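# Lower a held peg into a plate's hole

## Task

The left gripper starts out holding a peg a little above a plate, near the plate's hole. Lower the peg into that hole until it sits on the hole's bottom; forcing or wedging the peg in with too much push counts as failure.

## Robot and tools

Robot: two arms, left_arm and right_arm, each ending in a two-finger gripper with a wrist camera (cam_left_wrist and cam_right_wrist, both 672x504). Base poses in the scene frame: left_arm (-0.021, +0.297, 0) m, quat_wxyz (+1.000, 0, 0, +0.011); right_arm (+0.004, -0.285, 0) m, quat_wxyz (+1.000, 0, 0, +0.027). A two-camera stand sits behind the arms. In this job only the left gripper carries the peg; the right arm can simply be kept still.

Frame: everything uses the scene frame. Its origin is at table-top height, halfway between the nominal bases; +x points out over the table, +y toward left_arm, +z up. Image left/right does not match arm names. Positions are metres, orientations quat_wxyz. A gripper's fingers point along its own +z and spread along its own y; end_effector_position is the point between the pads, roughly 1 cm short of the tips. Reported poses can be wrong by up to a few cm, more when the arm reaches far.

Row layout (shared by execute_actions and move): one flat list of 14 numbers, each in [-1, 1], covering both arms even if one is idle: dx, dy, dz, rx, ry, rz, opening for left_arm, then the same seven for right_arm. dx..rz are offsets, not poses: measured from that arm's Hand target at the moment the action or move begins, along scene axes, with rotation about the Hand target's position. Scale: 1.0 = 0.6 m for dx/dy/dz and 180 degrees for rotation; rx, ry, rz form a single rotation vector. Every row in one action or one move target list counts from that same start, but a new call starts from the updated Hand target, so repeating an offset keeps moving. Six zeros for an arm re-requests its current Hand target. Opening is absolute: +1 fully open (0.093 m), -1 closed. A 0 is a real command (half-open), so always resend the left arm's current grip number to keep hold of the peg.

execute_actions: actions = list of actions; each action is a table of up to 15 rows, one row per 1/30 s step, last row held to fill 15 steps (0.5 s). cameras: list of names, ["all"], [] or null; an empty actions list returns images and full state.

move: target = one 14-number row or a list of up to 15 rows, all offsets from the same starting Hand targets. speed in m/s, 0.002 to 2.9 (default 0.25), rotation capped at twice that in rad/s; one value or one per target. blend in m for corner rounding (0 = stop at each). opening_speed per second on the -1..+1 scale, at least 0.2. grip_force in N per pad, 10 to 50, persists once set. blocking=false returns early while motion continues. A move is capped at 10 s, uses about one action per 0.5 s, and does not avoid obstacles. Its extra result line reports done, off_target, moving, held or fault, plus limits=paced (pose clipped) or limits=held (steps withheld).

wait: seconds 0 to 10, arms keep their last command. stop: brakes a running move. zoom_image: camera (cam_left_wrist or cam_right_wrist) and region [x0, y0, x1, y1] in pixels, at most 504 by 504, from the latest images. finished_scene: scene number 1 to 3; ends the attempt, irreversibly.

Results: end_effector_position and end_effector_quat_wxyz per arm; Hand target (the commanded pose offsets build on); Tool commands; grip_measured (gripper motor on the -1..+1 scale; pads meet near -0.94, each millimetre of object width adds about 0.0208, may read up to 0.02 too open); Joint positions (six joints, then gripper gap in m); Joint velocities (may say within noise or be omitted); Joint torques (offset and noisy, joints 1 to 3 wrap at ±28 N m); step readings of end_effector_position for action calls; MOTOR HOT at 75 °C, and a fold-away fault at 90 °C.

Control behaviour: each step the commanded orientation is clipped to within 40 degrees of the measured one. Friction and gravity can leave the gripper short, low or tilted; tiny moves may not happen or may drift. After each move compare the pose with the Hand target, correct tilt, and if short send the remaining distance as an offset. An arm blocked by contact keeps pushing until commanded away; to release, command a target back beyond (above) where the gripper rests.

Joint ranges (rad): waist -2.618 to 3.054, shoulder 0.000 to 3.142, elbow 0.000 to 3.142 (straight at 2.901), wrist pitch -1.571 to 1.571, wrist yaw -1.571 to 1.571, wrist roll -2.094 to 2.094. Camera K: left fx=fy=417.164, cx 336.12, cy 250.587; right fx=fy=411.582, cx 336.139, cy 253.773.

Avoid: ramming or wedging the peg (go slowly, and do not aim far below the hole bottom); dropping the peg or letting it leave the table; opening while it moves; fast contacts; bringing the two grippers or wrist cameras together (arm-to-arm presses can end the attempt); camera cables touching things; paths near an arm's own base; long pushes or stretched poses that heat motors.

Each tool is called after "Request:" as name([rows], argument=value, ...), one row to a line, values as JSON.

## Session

Request:
execute_actions(actions=[], cameras=["cam_left_wrist"])

Request:
zoom_image(camera="cam_left_wrist", region=[240, 110, 440, 260])

Scene clock: 0.00 s.
left_arm: end_effector_position=(+0.2684, +0.1484, +0.1308) grip_measured=-0.257 end_effector_quat_wxyz=(+0.012, +0.856, +0.516, +0.016) | right_arm: end_effector_position=(+0.3789, -0.2649, +0.4022) grip_measured=+1.000 end_effector_quat_wxyz=(+0.707, -0.019, +0.707, +0.019)
Joint positions: left_arm=[-0.504 1.736 1.492 -1.289 -0.015 1.575 0.033] | right_arm=[0 1.047 1.047 0 0 0 0.093]
Joint velocities: left_arm=[-0.017 -0.002 0.007 -0.095 0.081 -0.066 0.007] | right_arm=[within noise]
Joint torques (N m): no reading
Heat: left arm: 25 °C; right arm: 24 °C.
Hand target: left_arm +0.2720, +0.1466, +0.1412; +0.029, +0.856, +0.516, +0.027 | right_arm +0.3762, -0.2650, +0.4149; +0.719, -0.019, +0.694, +0.019
Tool commands: left_gripper/opening=-0.941311 right_gripper/opening=+1.0
Images, in order (width x height): cam_left_wrist 672x504.

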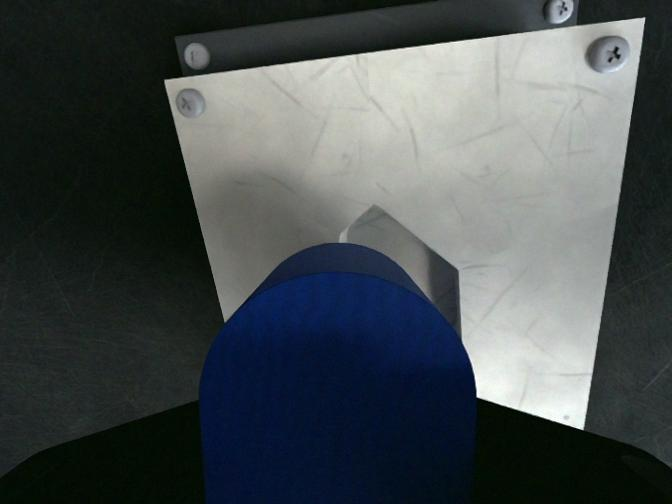

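Scaled by 2.520 from the camera's 672x504 image, which has a finer 960x720 frame.

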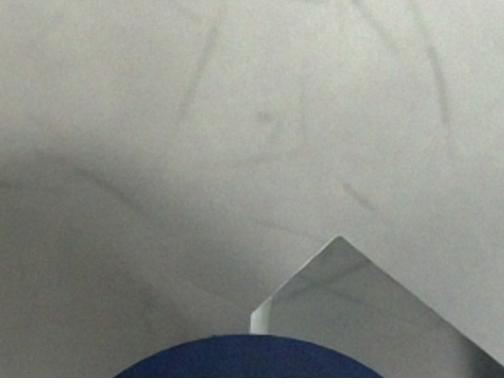

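Request:
zoom_image(camera="cam_left_wrist", region=[190, 230, 490, 504])

Scaled by 1.680 from the camera's 672x504 image, which has a finer 960x720 frame.

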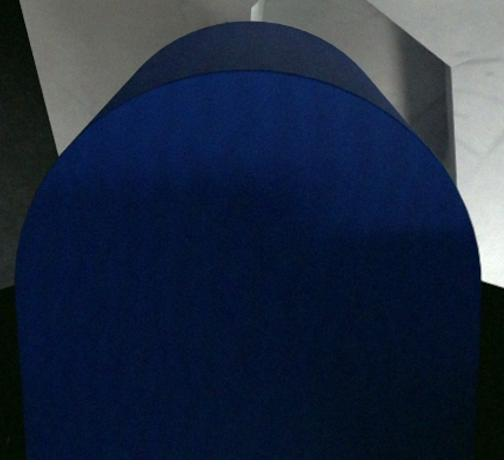

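Request:
move([
  [0,0.01,0.018,-0.02,0.03,0.01,-0.9413,0,0,0,0,0,0,1],
  [-0.0027,0.02,0.0097,-0.0586,0.0856,0.0296,-0.9413,0,0,0,0,0,0,1],
], blend=[0.004,0], speed=0.2, cameras=["cam_left_wrist"])

Request:
zoom_image(camera="cam_left_wrist", region=[220, 120, 480, 310])

Scene clock: 174.27 s.
left_arm: end_effector_position=(+0.2667, +0.1615, +0.1374) grip_measured=-0.200 end_effector_quat_wxyz=(+0.022, +0.816, +0.562, -0.131) | right_arm: end_effector_position=(+0.3789, -0.2649, +0.4021) grip_measured=+1.000 end_effector_quat_wxyz=(+0.707, -0.019, +0.707, +0.019)
Joint positions: left_arm=[-0.338 1.851 1.635 -1.482 0.235 1.635 0.036] | right_arm=[0 1.047 1.047 0 0 0 0.093]
Joint torques (N m): left_arm=[0.49 -7.77 7.47 -0.13 0.23 0.2] | right_arm=[-0.2 -3.06 7.73 2.21 -0.01 -0.03]
Heat: left arm: 35 °C; right arm: 35 °C.
Hand target: left_arm +0.2705, +0.1586, +0.1471; +0.036, +0.821, +0.554, -0.134 | right_arm +0.3762, -0.2650, +0.4148; +0.719, -0.019, +0.694, +0.019
Off the commanded pose: left_arm 0.011 m, 2 deg | right_arm 0.013 m, 2 deg.
move: off_target (left_arm, right_arm)
Images, in order (width x height): cam_left_wrist 672x504.

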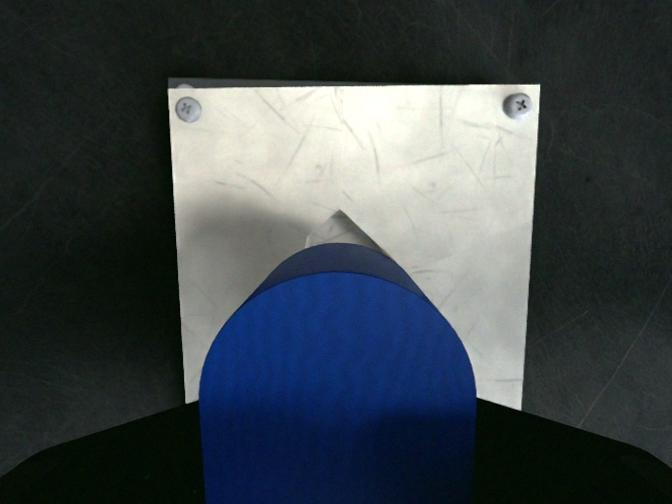

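Scaled by 1.938 from the camera's 672x504 image, which has a finer 960x720 frame.

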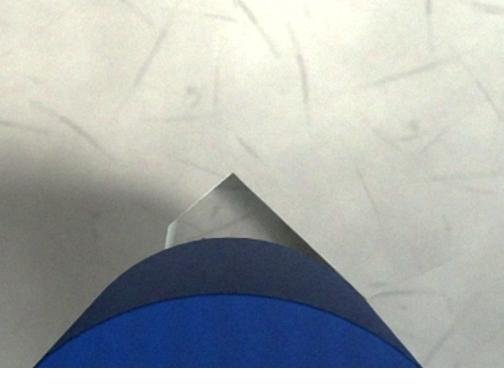

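Request:
move([
  [0.0079,-0.0023,-0.004,-0.01,-0.0275,-0.0045,-0.9413,0,0,0,0,0,0,1],
  [-0.0305,-0.014,-0.012,0.0155,0.0193,-0.0045,-0.9413,0,0,0,0,0,0,1],
  [-0.0045,-0.0061,-0.01,-0.0018,-0.0124,-0.0045,-0.9413,0,0,0,0,0,0,1],
  [-0.0204,-0.0109,-0.0155,0.0088,0.007,-0.0045,-0.9413,0,0,0,0,0,0,1],
  [-0.0147,-0.0092,-0.0162,0.005,0,-0.0045,-0.9413,0,0,0,0,0,0,1],
], blend=[0.001,0.001,0.001,0.001,0], speed=0.1, cameras=["cam_left_wrist"])

Request:
zoom_image(camera="cam_left_wrist", region=[240, 180, 460, 310])

Scene clock: 236.67 s.
left_arm: end_effector_position=(+0.2629, +0.1549, +0.1292) grip_measured=-0.200 end_effector_quat_wxyz=(+0.016, +0.821, +0.555, -0.135) | right_arm: end_effector_position=(+0.3789, -0.2649, +0.4021) grip_measured=+1.000 end_effector_quat_wxyz=(+0.707, -0.019, +0.707, +0.019)
Joint positions: left_arm=[-0.362 1.858 1.61 -1.46 0.235 1.629 0.036] | right_arm=[0 1.047 1.047 0 0 0 0.093]
Joint torques (N m): left_arm=[-0.28 -10.24 4.57 0.04 0.16 0.07] | right_arm=[-0.21 -3.06 7.73 2.21 -0.01 -0.03]
Heat: left arm: 38 °C; right arm: 36 °C.
Hand target: left_arm +0.2616, +0.1531, +0.1374; +0.029, +0.825, +0.550, -0.130 | right_arm +0.3762, -0.2650, +0.4148; +0.719, -0.019, +0.694, +0.019
Off the commanded pose: left_arm 0.008 m, 2 deg | right_arm 0.013 m, 2 deg.
move: off_target (right_arm)
Images, in order (width x height): cam_left_wrist 672x504.

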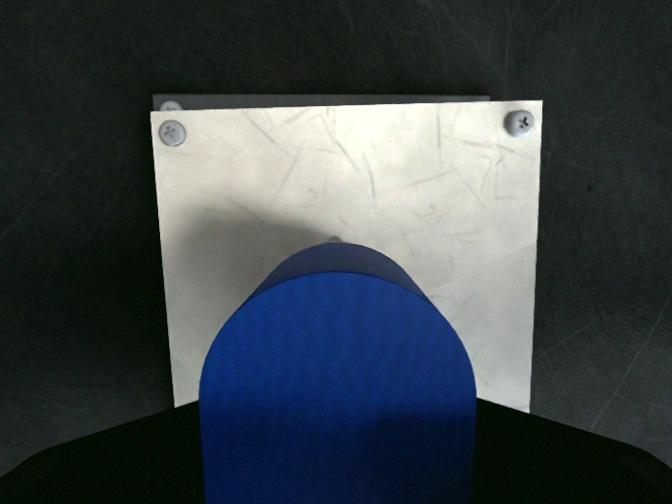

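Scaled by 2.291 from the camera's 672x504 image, which has a finer 960x720 frame.

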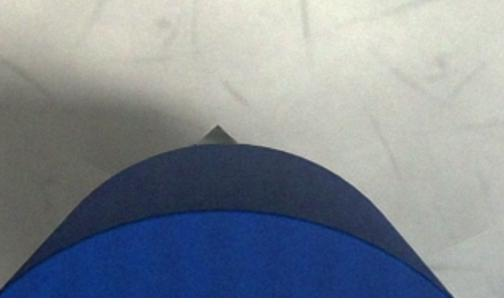

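Request:
move([
  [0.0153,0.0079,-0.002,-0.015,-0.0275,0.0055,-0.9413,0,0,0,0,0,0,1],
  [-0.0231,-0.0038,-0.009,0.0105,0.0193,0.0055,-0.9413,0,0,0,0,0,0,1],
  [0.0029,0.0041,-0.009,-0.0067,-0.0124,0.0055,-0.9413,0,0,0,0,0,0,1],
  [-0.0129,-0.0007,-0.014,0.0038,0.007,0.0055,-0.9413,0,0,0,0,0,0,1],
  [-0.0073,0.001,-0.015,0,0,0.0055,-0.9413,0,0,0,0,0,0,1],
], blend=[0.001,0.001,0.001,0.001,0], speed=0.1, cameras=["cam_left_wrist"])

Request:
zoom_image(camera="cam_left_wrist", region=[240, 180, 460, 310])

Scene clock: 286.53 s.
left_arm: end_effector_position=(+0.2596, +0.1557, +0.1224) grip_measured=-0.200 end_effector_quat_wxyz=(+0.019, +0.816, +0.562, -0.131) | right_arm: end_effector_position=(+0.3789, -0.2649, +0.4021) grip_measured=+1.000 end_effector_quat_wxyz=(+0.707, -0.019, +0.707, +0.019)
Joint positions: left_arm=[-0.362 1.835 1.555 -1.416 0.236 1.61 0.036] | right_arm=[0 1.047 1.047 0 0 0 0.093]
Joint torques (N m): left_arm=[-0.38 -9.83 4.14 0.07 0.19 0.06] | right_arm=[-0.2 -3.04 7.73 2.21 -0.01 -0.02]
Heat: left arm: 42 °C; right arm: 36 °C.
Hand target: left_arm +0.2573, +0.1537, +0.1283; +0.030, +0.820, +0.557, -0.130 | right_arm +0.3762, -0.2650, +0.4148; +0.719, -0.019, +0.694, +0.019
Off the commanded pose: left_arm 0.007 m, 1 deg | right_arm 0.013 m, 2 deg.
move: off_target (right_arm)
Images, in order (width x height): cam_left_wrist 672x504.

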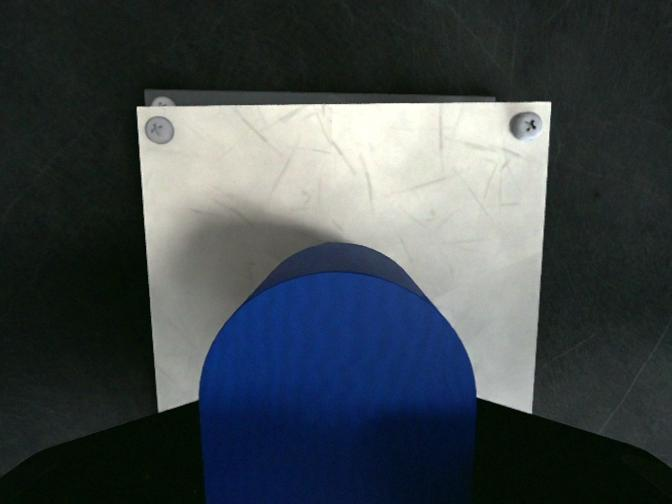

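Scaled by 2.291 from the camera's 672x504 image, which has a finer 960x720 frame.

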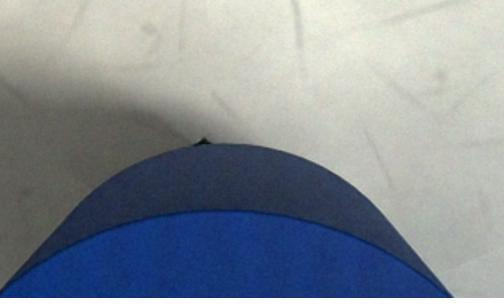

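Request:
move([
  [0.0241,0.0079,0.011,-0.0133,-0.023,0,-0.9413,0,0,0,0,0,0,1],
  [-0.0143,-0.0038,0.005,0.0122,0.0238,0,-0.9413,0,0,0,0,0,0,1],
  [0.0117,0.0041,0.003,-0.005,-0.0079,0,-0.9413,0,0,0,0,0,0,1],
  [-0.0041,-0.0007,-0.001,0.0055,0.0115,0,-0.9413,0,0,0,0,0,0,1],
  [0.0015,0.001,-0.003,0.0017,0.0045,0,-0.9413,0,0,0,0,0,0,1],
  [0.0005,0.0013,-0.0255,0.0017,0.0045,0,-0.9413,0,0,0,0,0,0,1],
], blend=[0.001,0.001,0.001,0.001,0,0], speed=[0.1,0.1,0.1,0.1,0.1,0.03], cameras=["cam_left_wrist"])

Request:
zoom_image(camera="cam_left_wrist", region=[240, 180, 460, 310])

Scene clock: 327.17 s.
left_arm: end_effector_position=(+0.2573, +0.1550, +0.1216) grip_measured=-0.200 end_effector_quat_wxyz=(+0.022, +0.816, +0.562, -0.137) | right_arm: end_effector_position=(+0.3789, -0.2649, +0.4021) grip_measured=+1.000 end_effector_quat_wxyz=(+0.707, -0.019, +0.707, +0.019)
Joint positions: left_arm=[-0.361 1.829 1.542 -1.411 0.247 1.613 0.036] | right_arm=[0 1.047 1.047 0 0 0 0.093]
Joint torques (N m): left_arm=[-0.34 -7.66 2.03 0.49 0.08 0.06] | right_arm=[-0.18 -3.06 7.73 2.21 -0.01 -0.03]
Heat: left arm: 44 °C; right arm: 37 °C.
Hand target: left_arm +0.2576, +0.1545, +0.1131; +0.024, +0.819, +0.557, -0.134 | right_arm +0.3762, -0.2650, +0.4148; +0.719, -0.019, +0.694, +0.019
Off the commanded pose: left_arm 0.009 m, 1 deg | right_arm 0.013 m, 2 deg.
move: off_target (right_arm)
Images, in order (width x height): cam_left_wrist 672x504.

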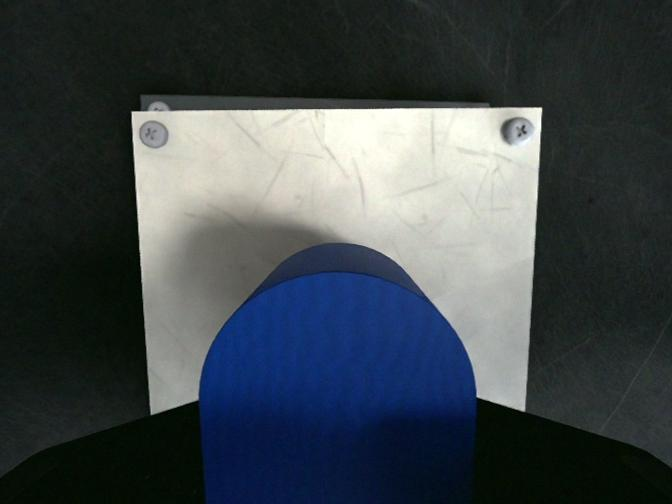

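Scaled by 2.291 from the camera's 672x504 image, which has a finer 960x720 frame.

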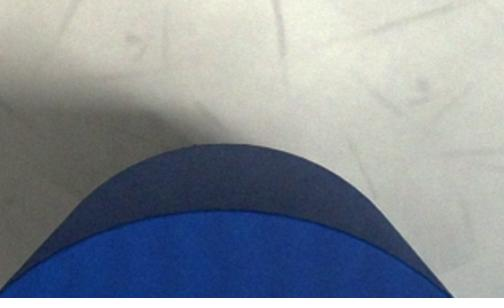

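Request:
move([
  [0,0,0.045,0,0,0,-0.9413,0,0,0,0,0,0,1],
  [0.0226,0.0054,0.045,-0.015,-0.0275,0,-0.9413,0,0,0,0,0,0,1],
  [-0.0158,-0.0063,0.039,0.0105,0.0193,0,-0.9413,0,0,0,0,0,0,1],
  [0.0102,0.0016,0.036,-0.0067,-0.0124,0,-0.9413,0,0,0,0,0,0,1],
  [-0.0056,-0.0032,0.032,0.0038,0.007,0,-0.9413,0,0,0,0,0,0,1],
  [0,-0.0015,0.0298,0,0,0,-0.9413,0,0,0,0,0,0,1],
  [-0.0006,-0.0013,0.0005,0,0,0,-0.9413,0,0,0,0,0,0,1],
], blend=[0.001,0.001,0.001,0.001,0.001,0,0], speed=[0.1,0.1,0.1,0.1,0.1,0.1,0.03], cameras=["cam_left_wrist"])

Request:
zoom_image(camera="cam_left_wrist", region=[240, 180, 460, 310])

Scene clock: 413.67 s.
left_arm: end_effector_position=(+0.2574, +0.1553, +0.1215) grip_measured=-0.200 end_effector_quat_wxyz=(+0.021, +0.815, +0.563, -0.135) | right_arm: end_effector_position=(+0.3789, -0.2649, +0.4021) grip_measured=+1.000 end_effector_quat_wxyz=(+0.707, -0.019, +0.707, +0.019)
Joint positions: left_arm=[-0.362 1.829 1.542 -1.411 0.244 1.609 0.036] | right_arm=[0 1.047 1.047 0 0 0 0.093]
Joint torques (N m): left_arm=[-0.5 -7.62 2.07 0.49 0.11 0.07] | right_arm=[-0.2 -3.04 7.73 2.21 -0.01 -0.03]
Heat: left arm: 41 °C; right arm: 38 °C.
Hand target: left_arm +0.2572, +0.1538, +0.1134; +0.024, +0.819, +0.557, -0.134 | right_arm +0.3762, -0.2650, +0.4148; +0.719, -0.019, +0.694, +0.019
Off the commanded pose: left_arm 0.008 m, 1 deg | right_arm 0.013 m, 2 deg.
move: off_target (right_arm)
Images, in order (width x height): cam_left_wrist 672x504.

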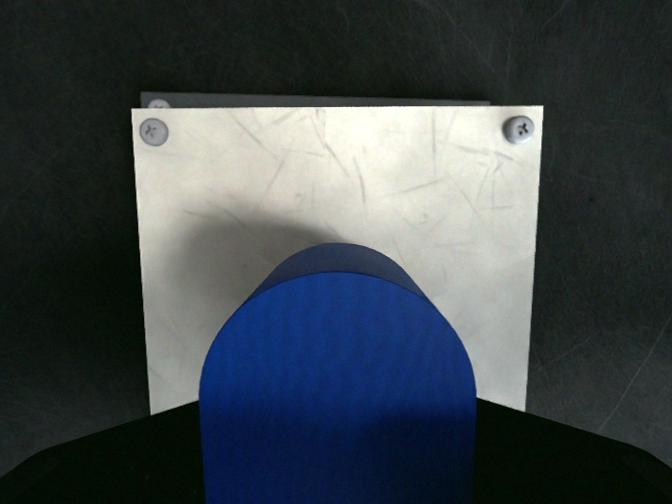

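Scaled by 2.291 from the camera's 672x504 image, which has a finer 960x720 frame.

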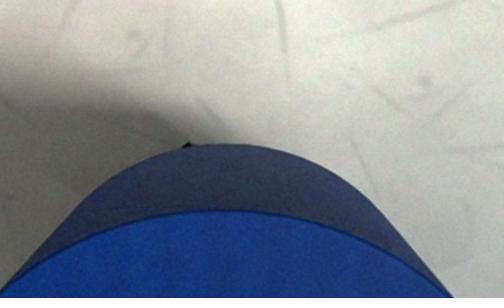

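Request:
move([
  [0.0008,0.0003,0.019,0,0,0,-0.9413,0,0,0,0,0,0,1],
  [0.0087,0.0027,0.018,-0.005,-0.0096,0,-0.9413,0,0,0,0,0,0,1],
  [-0.0071,-0.0021,0.016,0.005,0.0096,0,-0.9413,0,0,0,0,0,0,1],
  [0.0038,0.0063,0.015,0,0,0,-0.9413,0,0,0,0,0,0,1],
  [-0.0022,-0.0057,0.014,0,0,0,-0.9413,0,0,0,0,0,0,1],
  [0.0076,0.0024,0.012,-0.0045,-0.0082,0,-0.9413,0,0,0,0,0,0,1],
  [-0.006,-0.0018,0.01,0.0045,0.0082,0,-0.9413,0,0,0,0,0,0,1],
  [0.003,0.0048,0.008,0,0,0,-0.9413,0,0,0,0,0,0,1],
  [-0.0014,-0.0042,0.005,0,0,0,-0.9413,0,0,0,0,0,0,1],
  [0.0008,0.0003,0,0,0,0,-0.9413,0,0,0,0,0,0,1],
], blend=[0.001,0.001,0.001,0.001,0.001,0.001,0.001,0.001,0.001,0], speed=0.05, cameras=["cam_left_wrist"])

Request:
zoom_image(camera="cam_left_wrist", region=[240, 180, 460, 310])

Scene clock: 463.27 s.
left_arm: end_effector_position=(+0.2574, +0.1551, +0.1215) grip_measured=-0.200 end_effector_quat_wxyz=(+0.021, +0.816, +0.562, -0.135) | right_arm: end_effector_position=(+0.3789, -0.2649, +0.4021) grip_measured=+1.000 end_effector_quat_wxyz=(+0.707, -0.019, +0.707, +0.019)
Joint positions: left_arm=[-0.362 1.829 1.542 -1.411 0.244 1.609 0.036] | right_arm=[0 1.047 1.047 0 0 0 0.093]
Joint torques (N m): left_arm=[-0.29 -7.53 2.21 0.49 0.11 0.08] | right_arm=[-0.18 -3.06 7.73 2.21 -0.02 -0.03]
Heat: left arm: 41 °C; right arm: 39 °C.
Hand target: left_arm +0.2577, +0.1539, +0.1133; +0.024, +0.819, +0.557, -0.134 | right_arm +0.3762, -0.2650, +0.4148; +0.719, -0.019, +0.694, +0.019
Off the commanded pose: left_arm 0.008 m, 1 deg | right_arm 0.013 m, 2 deg.
move: off_target (right_arm)
Images, in order (width x height): cam_left_wrist 672x504.

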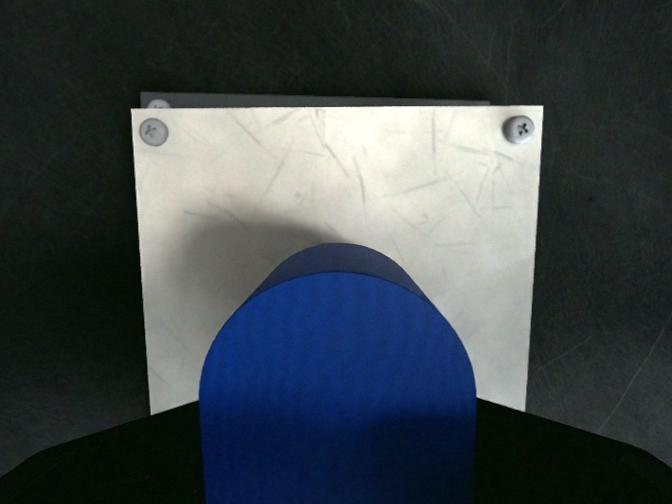

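Scaled by 2.291 from the camera's 672x504 image, which has a finer 960x720 frame.

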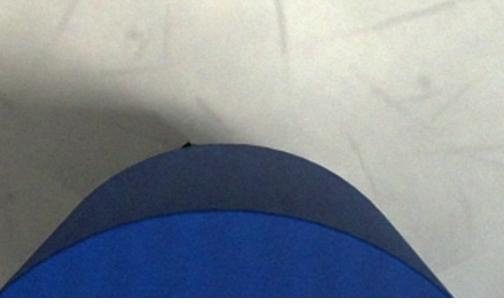

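Request:
zoom_image(camera="cam_left_wrist", region=[306, 232, 346, 256])

Scaled by 12.600 from the camera's 672x504 image, which has a finer 960x720 frame.

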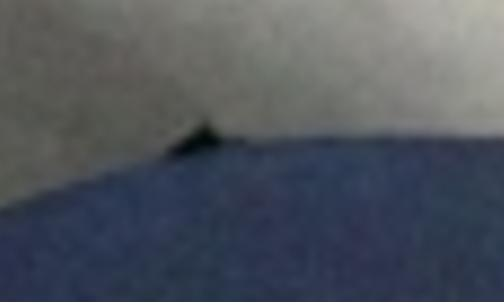

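Request:
move([
  [0,0,0.045,0,0,0,-0.9413,0,0,0,0,0,0,1],
  [0.0231,0.0056,0.045,-0.015,-0.0275,0,-0.9413,0,0,0,0,0,0,1],
  [-0.0153,-0.0061,0.039,0.0105,0.0193,0,-0.9413,0,0,0,0,0,0,1],
  [0.0107,0.0018,0.036,-0.0067,-0.0124,0,-0.9413,0,0,0,0,0,0,1],
  [-0.0051,-0.003,0.032,0.0038,0.007,0,-0.9413,0,0,0,0,0,0,1],
  [0.0005,-0.0013,0.0295,0,0,0,-0.9413,0,0,0,0,0,0,1],
  [-0.0001,-0.0011,0.001,0,0,0,-0.9413,0,0,0,0,0,0,1],
], blend=[0.001,0.001,0.001,0.001,0.001,0,0], speed=[0.1,0.1,0.1,0.1,0.1,0.1,0.03], cameras=["cam_left_wrist"])

Request:
zoom_image(camera="cam_left_wrist", region=[290, 220, 390, 270])

Scene clock: 525.07 s.
left_arm: end_effector_position=(+0.2577, +0.1549, +0.1213) grip_measured=-0.200 end_effector_quat_wxyz=(+0.020, +0.815, +0.563, -0.136) | right_arm: end_effector_position=(+0.3789, -0.2649, +0.4021) grip_measured=+1.000 end_effector_quat_wxyz=(+0.707, -0.019, +0.707, +0.019)
Joint positions: left_arm=[-0.363 1.833 1.546 -1.413 0.244 1.609 0.036] | right_arm=[0 1.047 1.047 0 0 0 0.093]
Joint torques (N m): left_arm=[-0.57 -7.88 2.03 0.49 0.12 0.05] | right_arm=[-0.2 -3.04 7.75 2.21 -0.01 -0.03]
Heat: left arm: 41 °C; right arm: 39 °C.
Hand target: left_arm +0.2576, +0.1533, +0.1139; +0.024, +0.819, +0.557, -0.134 | right_arm +0.3762, -0.2650, +0.4148; +0.719, -0.019, +0.694, +0.019
Off the commanded pose: left_arm 0.008 m, 1 deg | right_arm 0.013 m, 2 deg.
move: off_target (right_arm)
Images, in order (width x height): cam_left_wrist 672x504.

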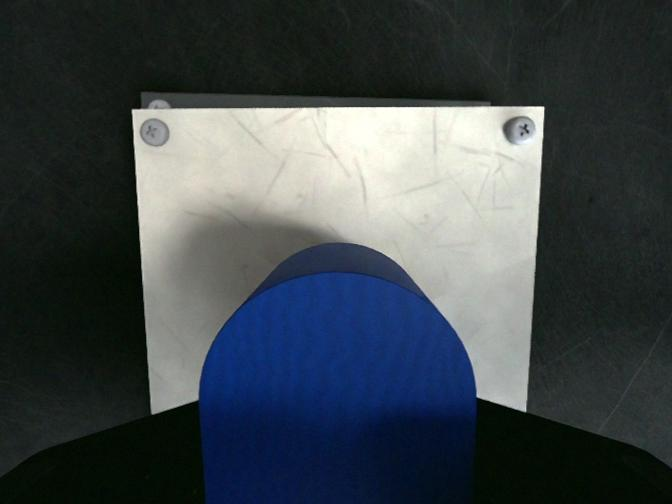

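Scaled by 5.040 from the camera's 672x504 image, which has a finer 960x720 frame.

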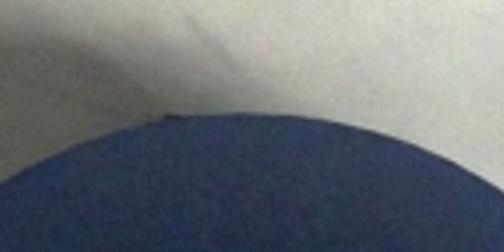

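Request:
move([
  [0,0,0.045,0,0,0,-0.9413,0,0,0,0,0,0,1],
  [0.0228,0.0054,0.045,-0.015,-0.0275,0,-0.9413,0,0,0,0,0,0,1],
  [-0.0156,-0.0063,0.039,0.0105,0.0193,0,-0.9413,0,0,0,0,0,0,1],
  [0.0104,0.0016,0.036,-0.0067,-0.0124,0,-0.9413,0,0,0,0,0,0,1],
  [-0.0054,-0.0032,0.032,0.0038,0.007,0,-0.9413,0,0,0,0,0,0,1],
  [0.0002,-0.0015,0.0285,0,0,0,-0.9413,0,0,0,0,0,0,1],
  [-0.0002,-0.0013,0.012,0,0,0,-0.9413,0,0,0,0,0,0,1],
  [-0.0038,-0.0088,0.01,0,0,0,-0.9413,0,0,0,0,0,0,1],
  [-0.0002,-0.0013,0.003,0,0,0,-0.9413,0,0,0,0,0,0,1],
], blend=[0.001,0.001,0.001,0.001,0.001,0,0,0.0005,0], speed=[0.1,0.1,0.1,0.1,0.1,0.1,0.03,0.03,0.03], cameras=["cam_left_wrist"])

Request:
zoom_image(camera="cam_left_wrist", region=[290, 220, 390, 270])

Scene clock: 572.43 s.
left_arm: end_effector_position=(+0.2573, +0.1540, +0.1214) grip_measured=-0.200 end_effector_quat_wxyz=(+0.018, +0.815, +0.563, -0.137) | right_arm: end_effector_position=(+0.3789, -0.2649, +0.4021) grip_measured=+1.000 end_effector_quat_wxyz=(+0.707, -0.019, +0.707, +0.019)
Joint positions: left_arm=[-0.365 1.837 1.551 -1.419 0.244 1.606 0.036] | right_arm=[0 1.047 1.047 0 0 0 0.093]
Joint torques (N m): left_arm=[-0.46 -8.4 2.33 0.46 0.11 0.07] | right_arm=[-0.18 -3.06 7.73 2.21 -0.01 -0.03]
Heat: left arm: 39 °C; right arm: 40 °C.
Hand target: left_arm +0.2576, +0.1524, +0.1158; +0.024, +0.819, +0.557, -0.134 | right_arm +0.3762, -0.2650, +0.4148; +0.719, -0.019, +0.694, +0.019
Off the commanded pose: left_arm 0.006 m, 1 deg | right_arm 0.013 m, 2 deg.
move: off_target (right_arm)
Images, in order (width x height): cam_left_wrist 672x504.

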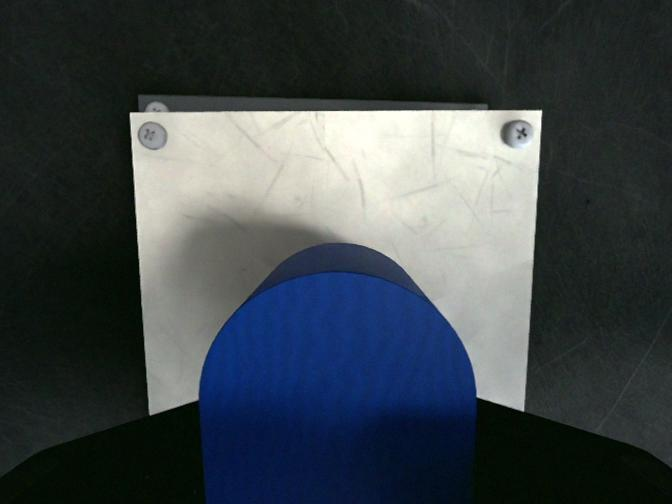

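Scaled by 5.040 from the camera's 672x504 image, which has a finer 960x720 frame.

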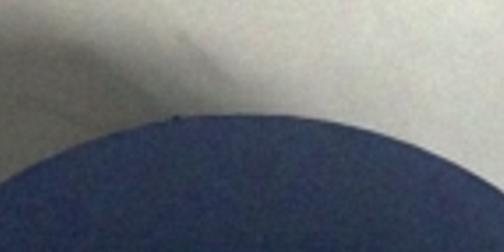

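Request:
move([
  [0,0,0.042,0,0,0,-0.9413,0,0,0,0,0,0,1],
  [0.0248,0.0081,0.042,-0.015,-0.0275,-0.001,-0.9413,0,0,0,0,0,0,1],
  [-0.0136,-0.0036,0.036,0.0105,0.0193,-0.001,-0.9413,0,0,0,0,0,0,1],
  [0.0124,0.0043,0.033,-0.0067,-0.0124,-0.001,-0.9413,0,0,0,0,0,0,1],
  [-0.0034,-0.0005,0.029,0.0038,0.007,-0.001,-0.9413,0,0,0,0,0,0,1],
  [0.0022,0.0012,0.0253,0,0,-0.001,-0.9413,0,0,0,0,0,0,1],
  [0.0016,0.0014,-0.0033,0,0,-0.001,-0.9413,0,0,0,0,0,0,1],
], blend=[0.001,0.001,0.001,0.001,0.001,0,0], speed=[0.1,0.1,0.1,0.1,0.1,0.1,0.03], cameras=["cam_left_wrist"])

Request:
zoom_image(camera="cam_left_wrist", region=[290, 220, 390, 270])

Scene clock: 605.57 s.
left_arm: end_effector_position=(+0.2585, +0.1559, +0.1086) grip_measured=-0.200 end_effector_quat_wxyz=(+0.010, +0.815, +0.562, -0.139) | right_arm: end_effector_position=(+0.3789, -0.2649, +0.4021) grip_measured=+1.000 end_effector_quat_wxyz=(+0.707, -0.019, +0.707, +0.019)
Joint positions: left_arm=[-0.362 1.857 1.525 -1.389 0.238 1.613 0.036] | right_arm=[0 1.047 1.047 0 0 0 0.093]
Joint torques (N m): left_arm=[-0.5 -10.06 3.97 0.13 0.17 0.06] | right_arm=[-0.18 -3.06 7.73 2.21 -0.01 -0.03]
Heat: left arm: 40 °C; right arm: 40 °C.
Hand target: left_arm +0.2585, +0.1533, +0.1138; +0.024, +0.820, +0.556, -0.134 | right_arm +0.3762, -0.2650, +0.4148; +0.719, -0.019, +0.694, +0.019
Off the commanded pose: left_arm 0.006 m, 2 deg | right_arm 0.013 m, 2 deg.
move: off_target (right_arm)
Images, in order (width x height): cam_left_wrist 672x504.

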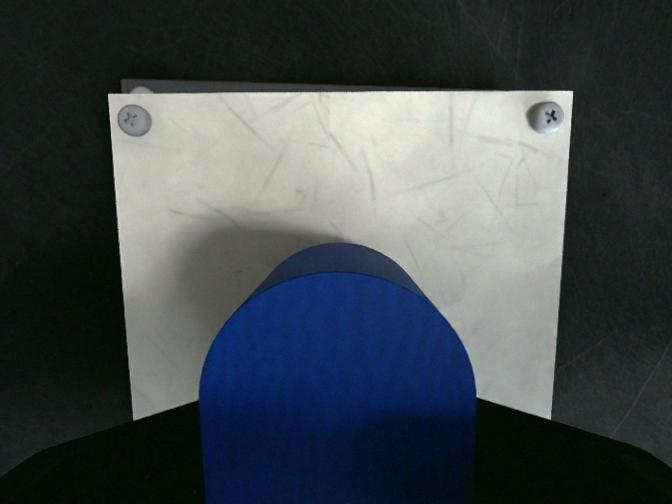

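Scaled by 5.040 from the camera's 672x504 image, which has a finer 960x720 frame.

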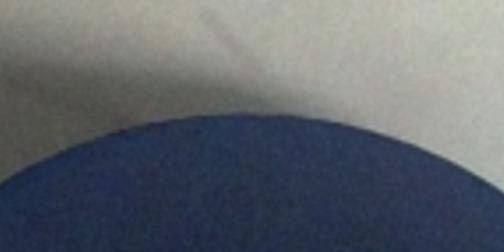

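Request:
move([
  [0.004,0.001,-0.009,0,0,0,-0.9413,0,0,0,0,0,0,1],
  [-0.006,-0.001,-0.016,0,0,0,-0.9413,0,0,0,0,0,0,1],
  [0.003,0.001,-0.022,0,0,0,-0.9413,0,0,0,0,0,0,1],
  [-0.0012,0.0003,-0.028,0,0,0,-0.9413,0,0,0,0,0,0,1],
], blend=[0.001,0.001,0.001,0], speed=0.05)

Scene clock: 616.53 s.
left_arm: end_effector_position=(+0.2571, +0.1563, +0.1016) grip_measured=-0.200 end_effector_quat_wxyz=(+0.014, +0.816, +0.562, -0.137) | right_arm: end_effector_position=(+0.3789, -0.2649, +0.4021) grip_measured=+1.000 end_effector_quat_wxyz=(+0.707, -0.019, +0.707, +0.019)
Joint positions: left_arm=[-0.362 1.846 1.483 -1.349 0.238 1.613 0.036] | right_arm=[0 1.047 1.047 0 0 0 0.093]
Joint torques (N m): left_arm=[-0.43 -8.38 2.45 0.48 0.18 0.06] | right_arm=[-0.2 -3.04 7.75 2.21 -0.01 -0.03]
Heat: left arm: 43 °C; right arm: 40 °C.
Hand target: left_arm +0.2578, +0.1535, +0.0970; +0.024, +0.820, +0.556, -0.134 | right_arm +0.3762, -0.2650, +0.4148; +0.719, -0.019, +0.694, +0.019
Off the commanded pose: left_arm 0.005 m, 1 deg | right_arm 0.013 m, 2 deg.
move: off_target (right_arm)

Request:
move([
  [0.003,0.001,-0.009,0,0,0,-0.9413,0,0,0,0,0,0,1],
  [0,0,0.021,0,0,0,-0.9413,0,0,0,0,0,0,1],
  [0,0,0.021,0,0,0,0.7,0,0,0,0,0,0,1],
  [0.0088,-0.002,0.11,0,0,0,0.7,0,0,0,0,0,0,1],
], blend=[0.001,0,0,0], speed=[0.05,0.1,0.1,0.15], opening_speed=1.5, cameras=["cam_left_wrist"])

Scene clock: 632.67 s.
left_arm: end_effector_position=(+0.2614, +0.1549, +0.1580) grip_measured=+0.698 end_effector_quat_wxyz=(+0.021, +0.817, +0.561, -0.132) | right_arm: end_effector_position=(+0.3789, -0.2649, +0.4021) grip_measured=+1.000 end_effector_quat_wxyz=(+0.707, -0.019, +0.707, +0.019)
Joint positions: left_arm=[-0.362 1.846 1.71 -1.559 0.238 1.613 0.079] | right_arm=[0 1.047 1.047 0 0 0 0.093]
Joint torques (N m): left_arm=[-0.34 -7.19 6.5 -0.08 0.15 0.06] | right_arm=[-0.18 -3.04 7.73 2.21 -0.02 -0.03]
Heat: left arm: 43 °C; right arm: 40 °C.
Hand target: left_arm +0.2631, +0.1523, +0.1629; +0.024, +0.820, +0.556, -0.134 | right_arm +0.3762, -0.2650, +0.4148; +0.719, -0.019, +0.694, +0.019
Off the commanded pose: left_arm 0.006 m, 1 deg | right_arm 0.013 m, 2 deg.
joint sent to its limit (left arm) — joint 4 (wrist pitch), lower limit. The joint targets still meet the commanded pose.
move: off_target (right_arm)
Images, in order (width x height): cam_left_wrist 672x504.

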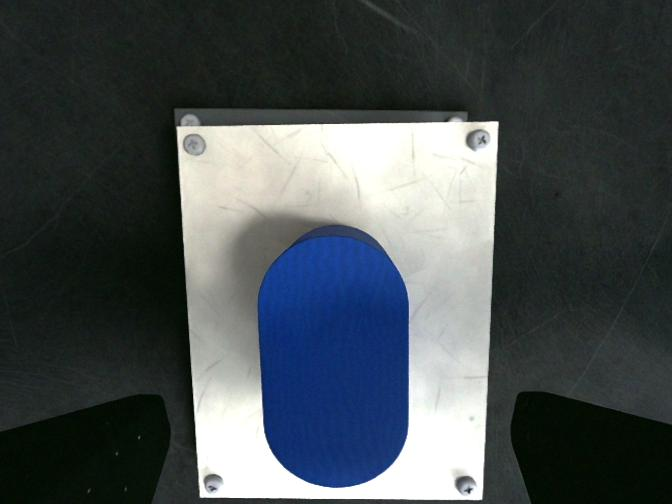

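Request:
finished_scene(scene=3)

The scene is finished: the task was done.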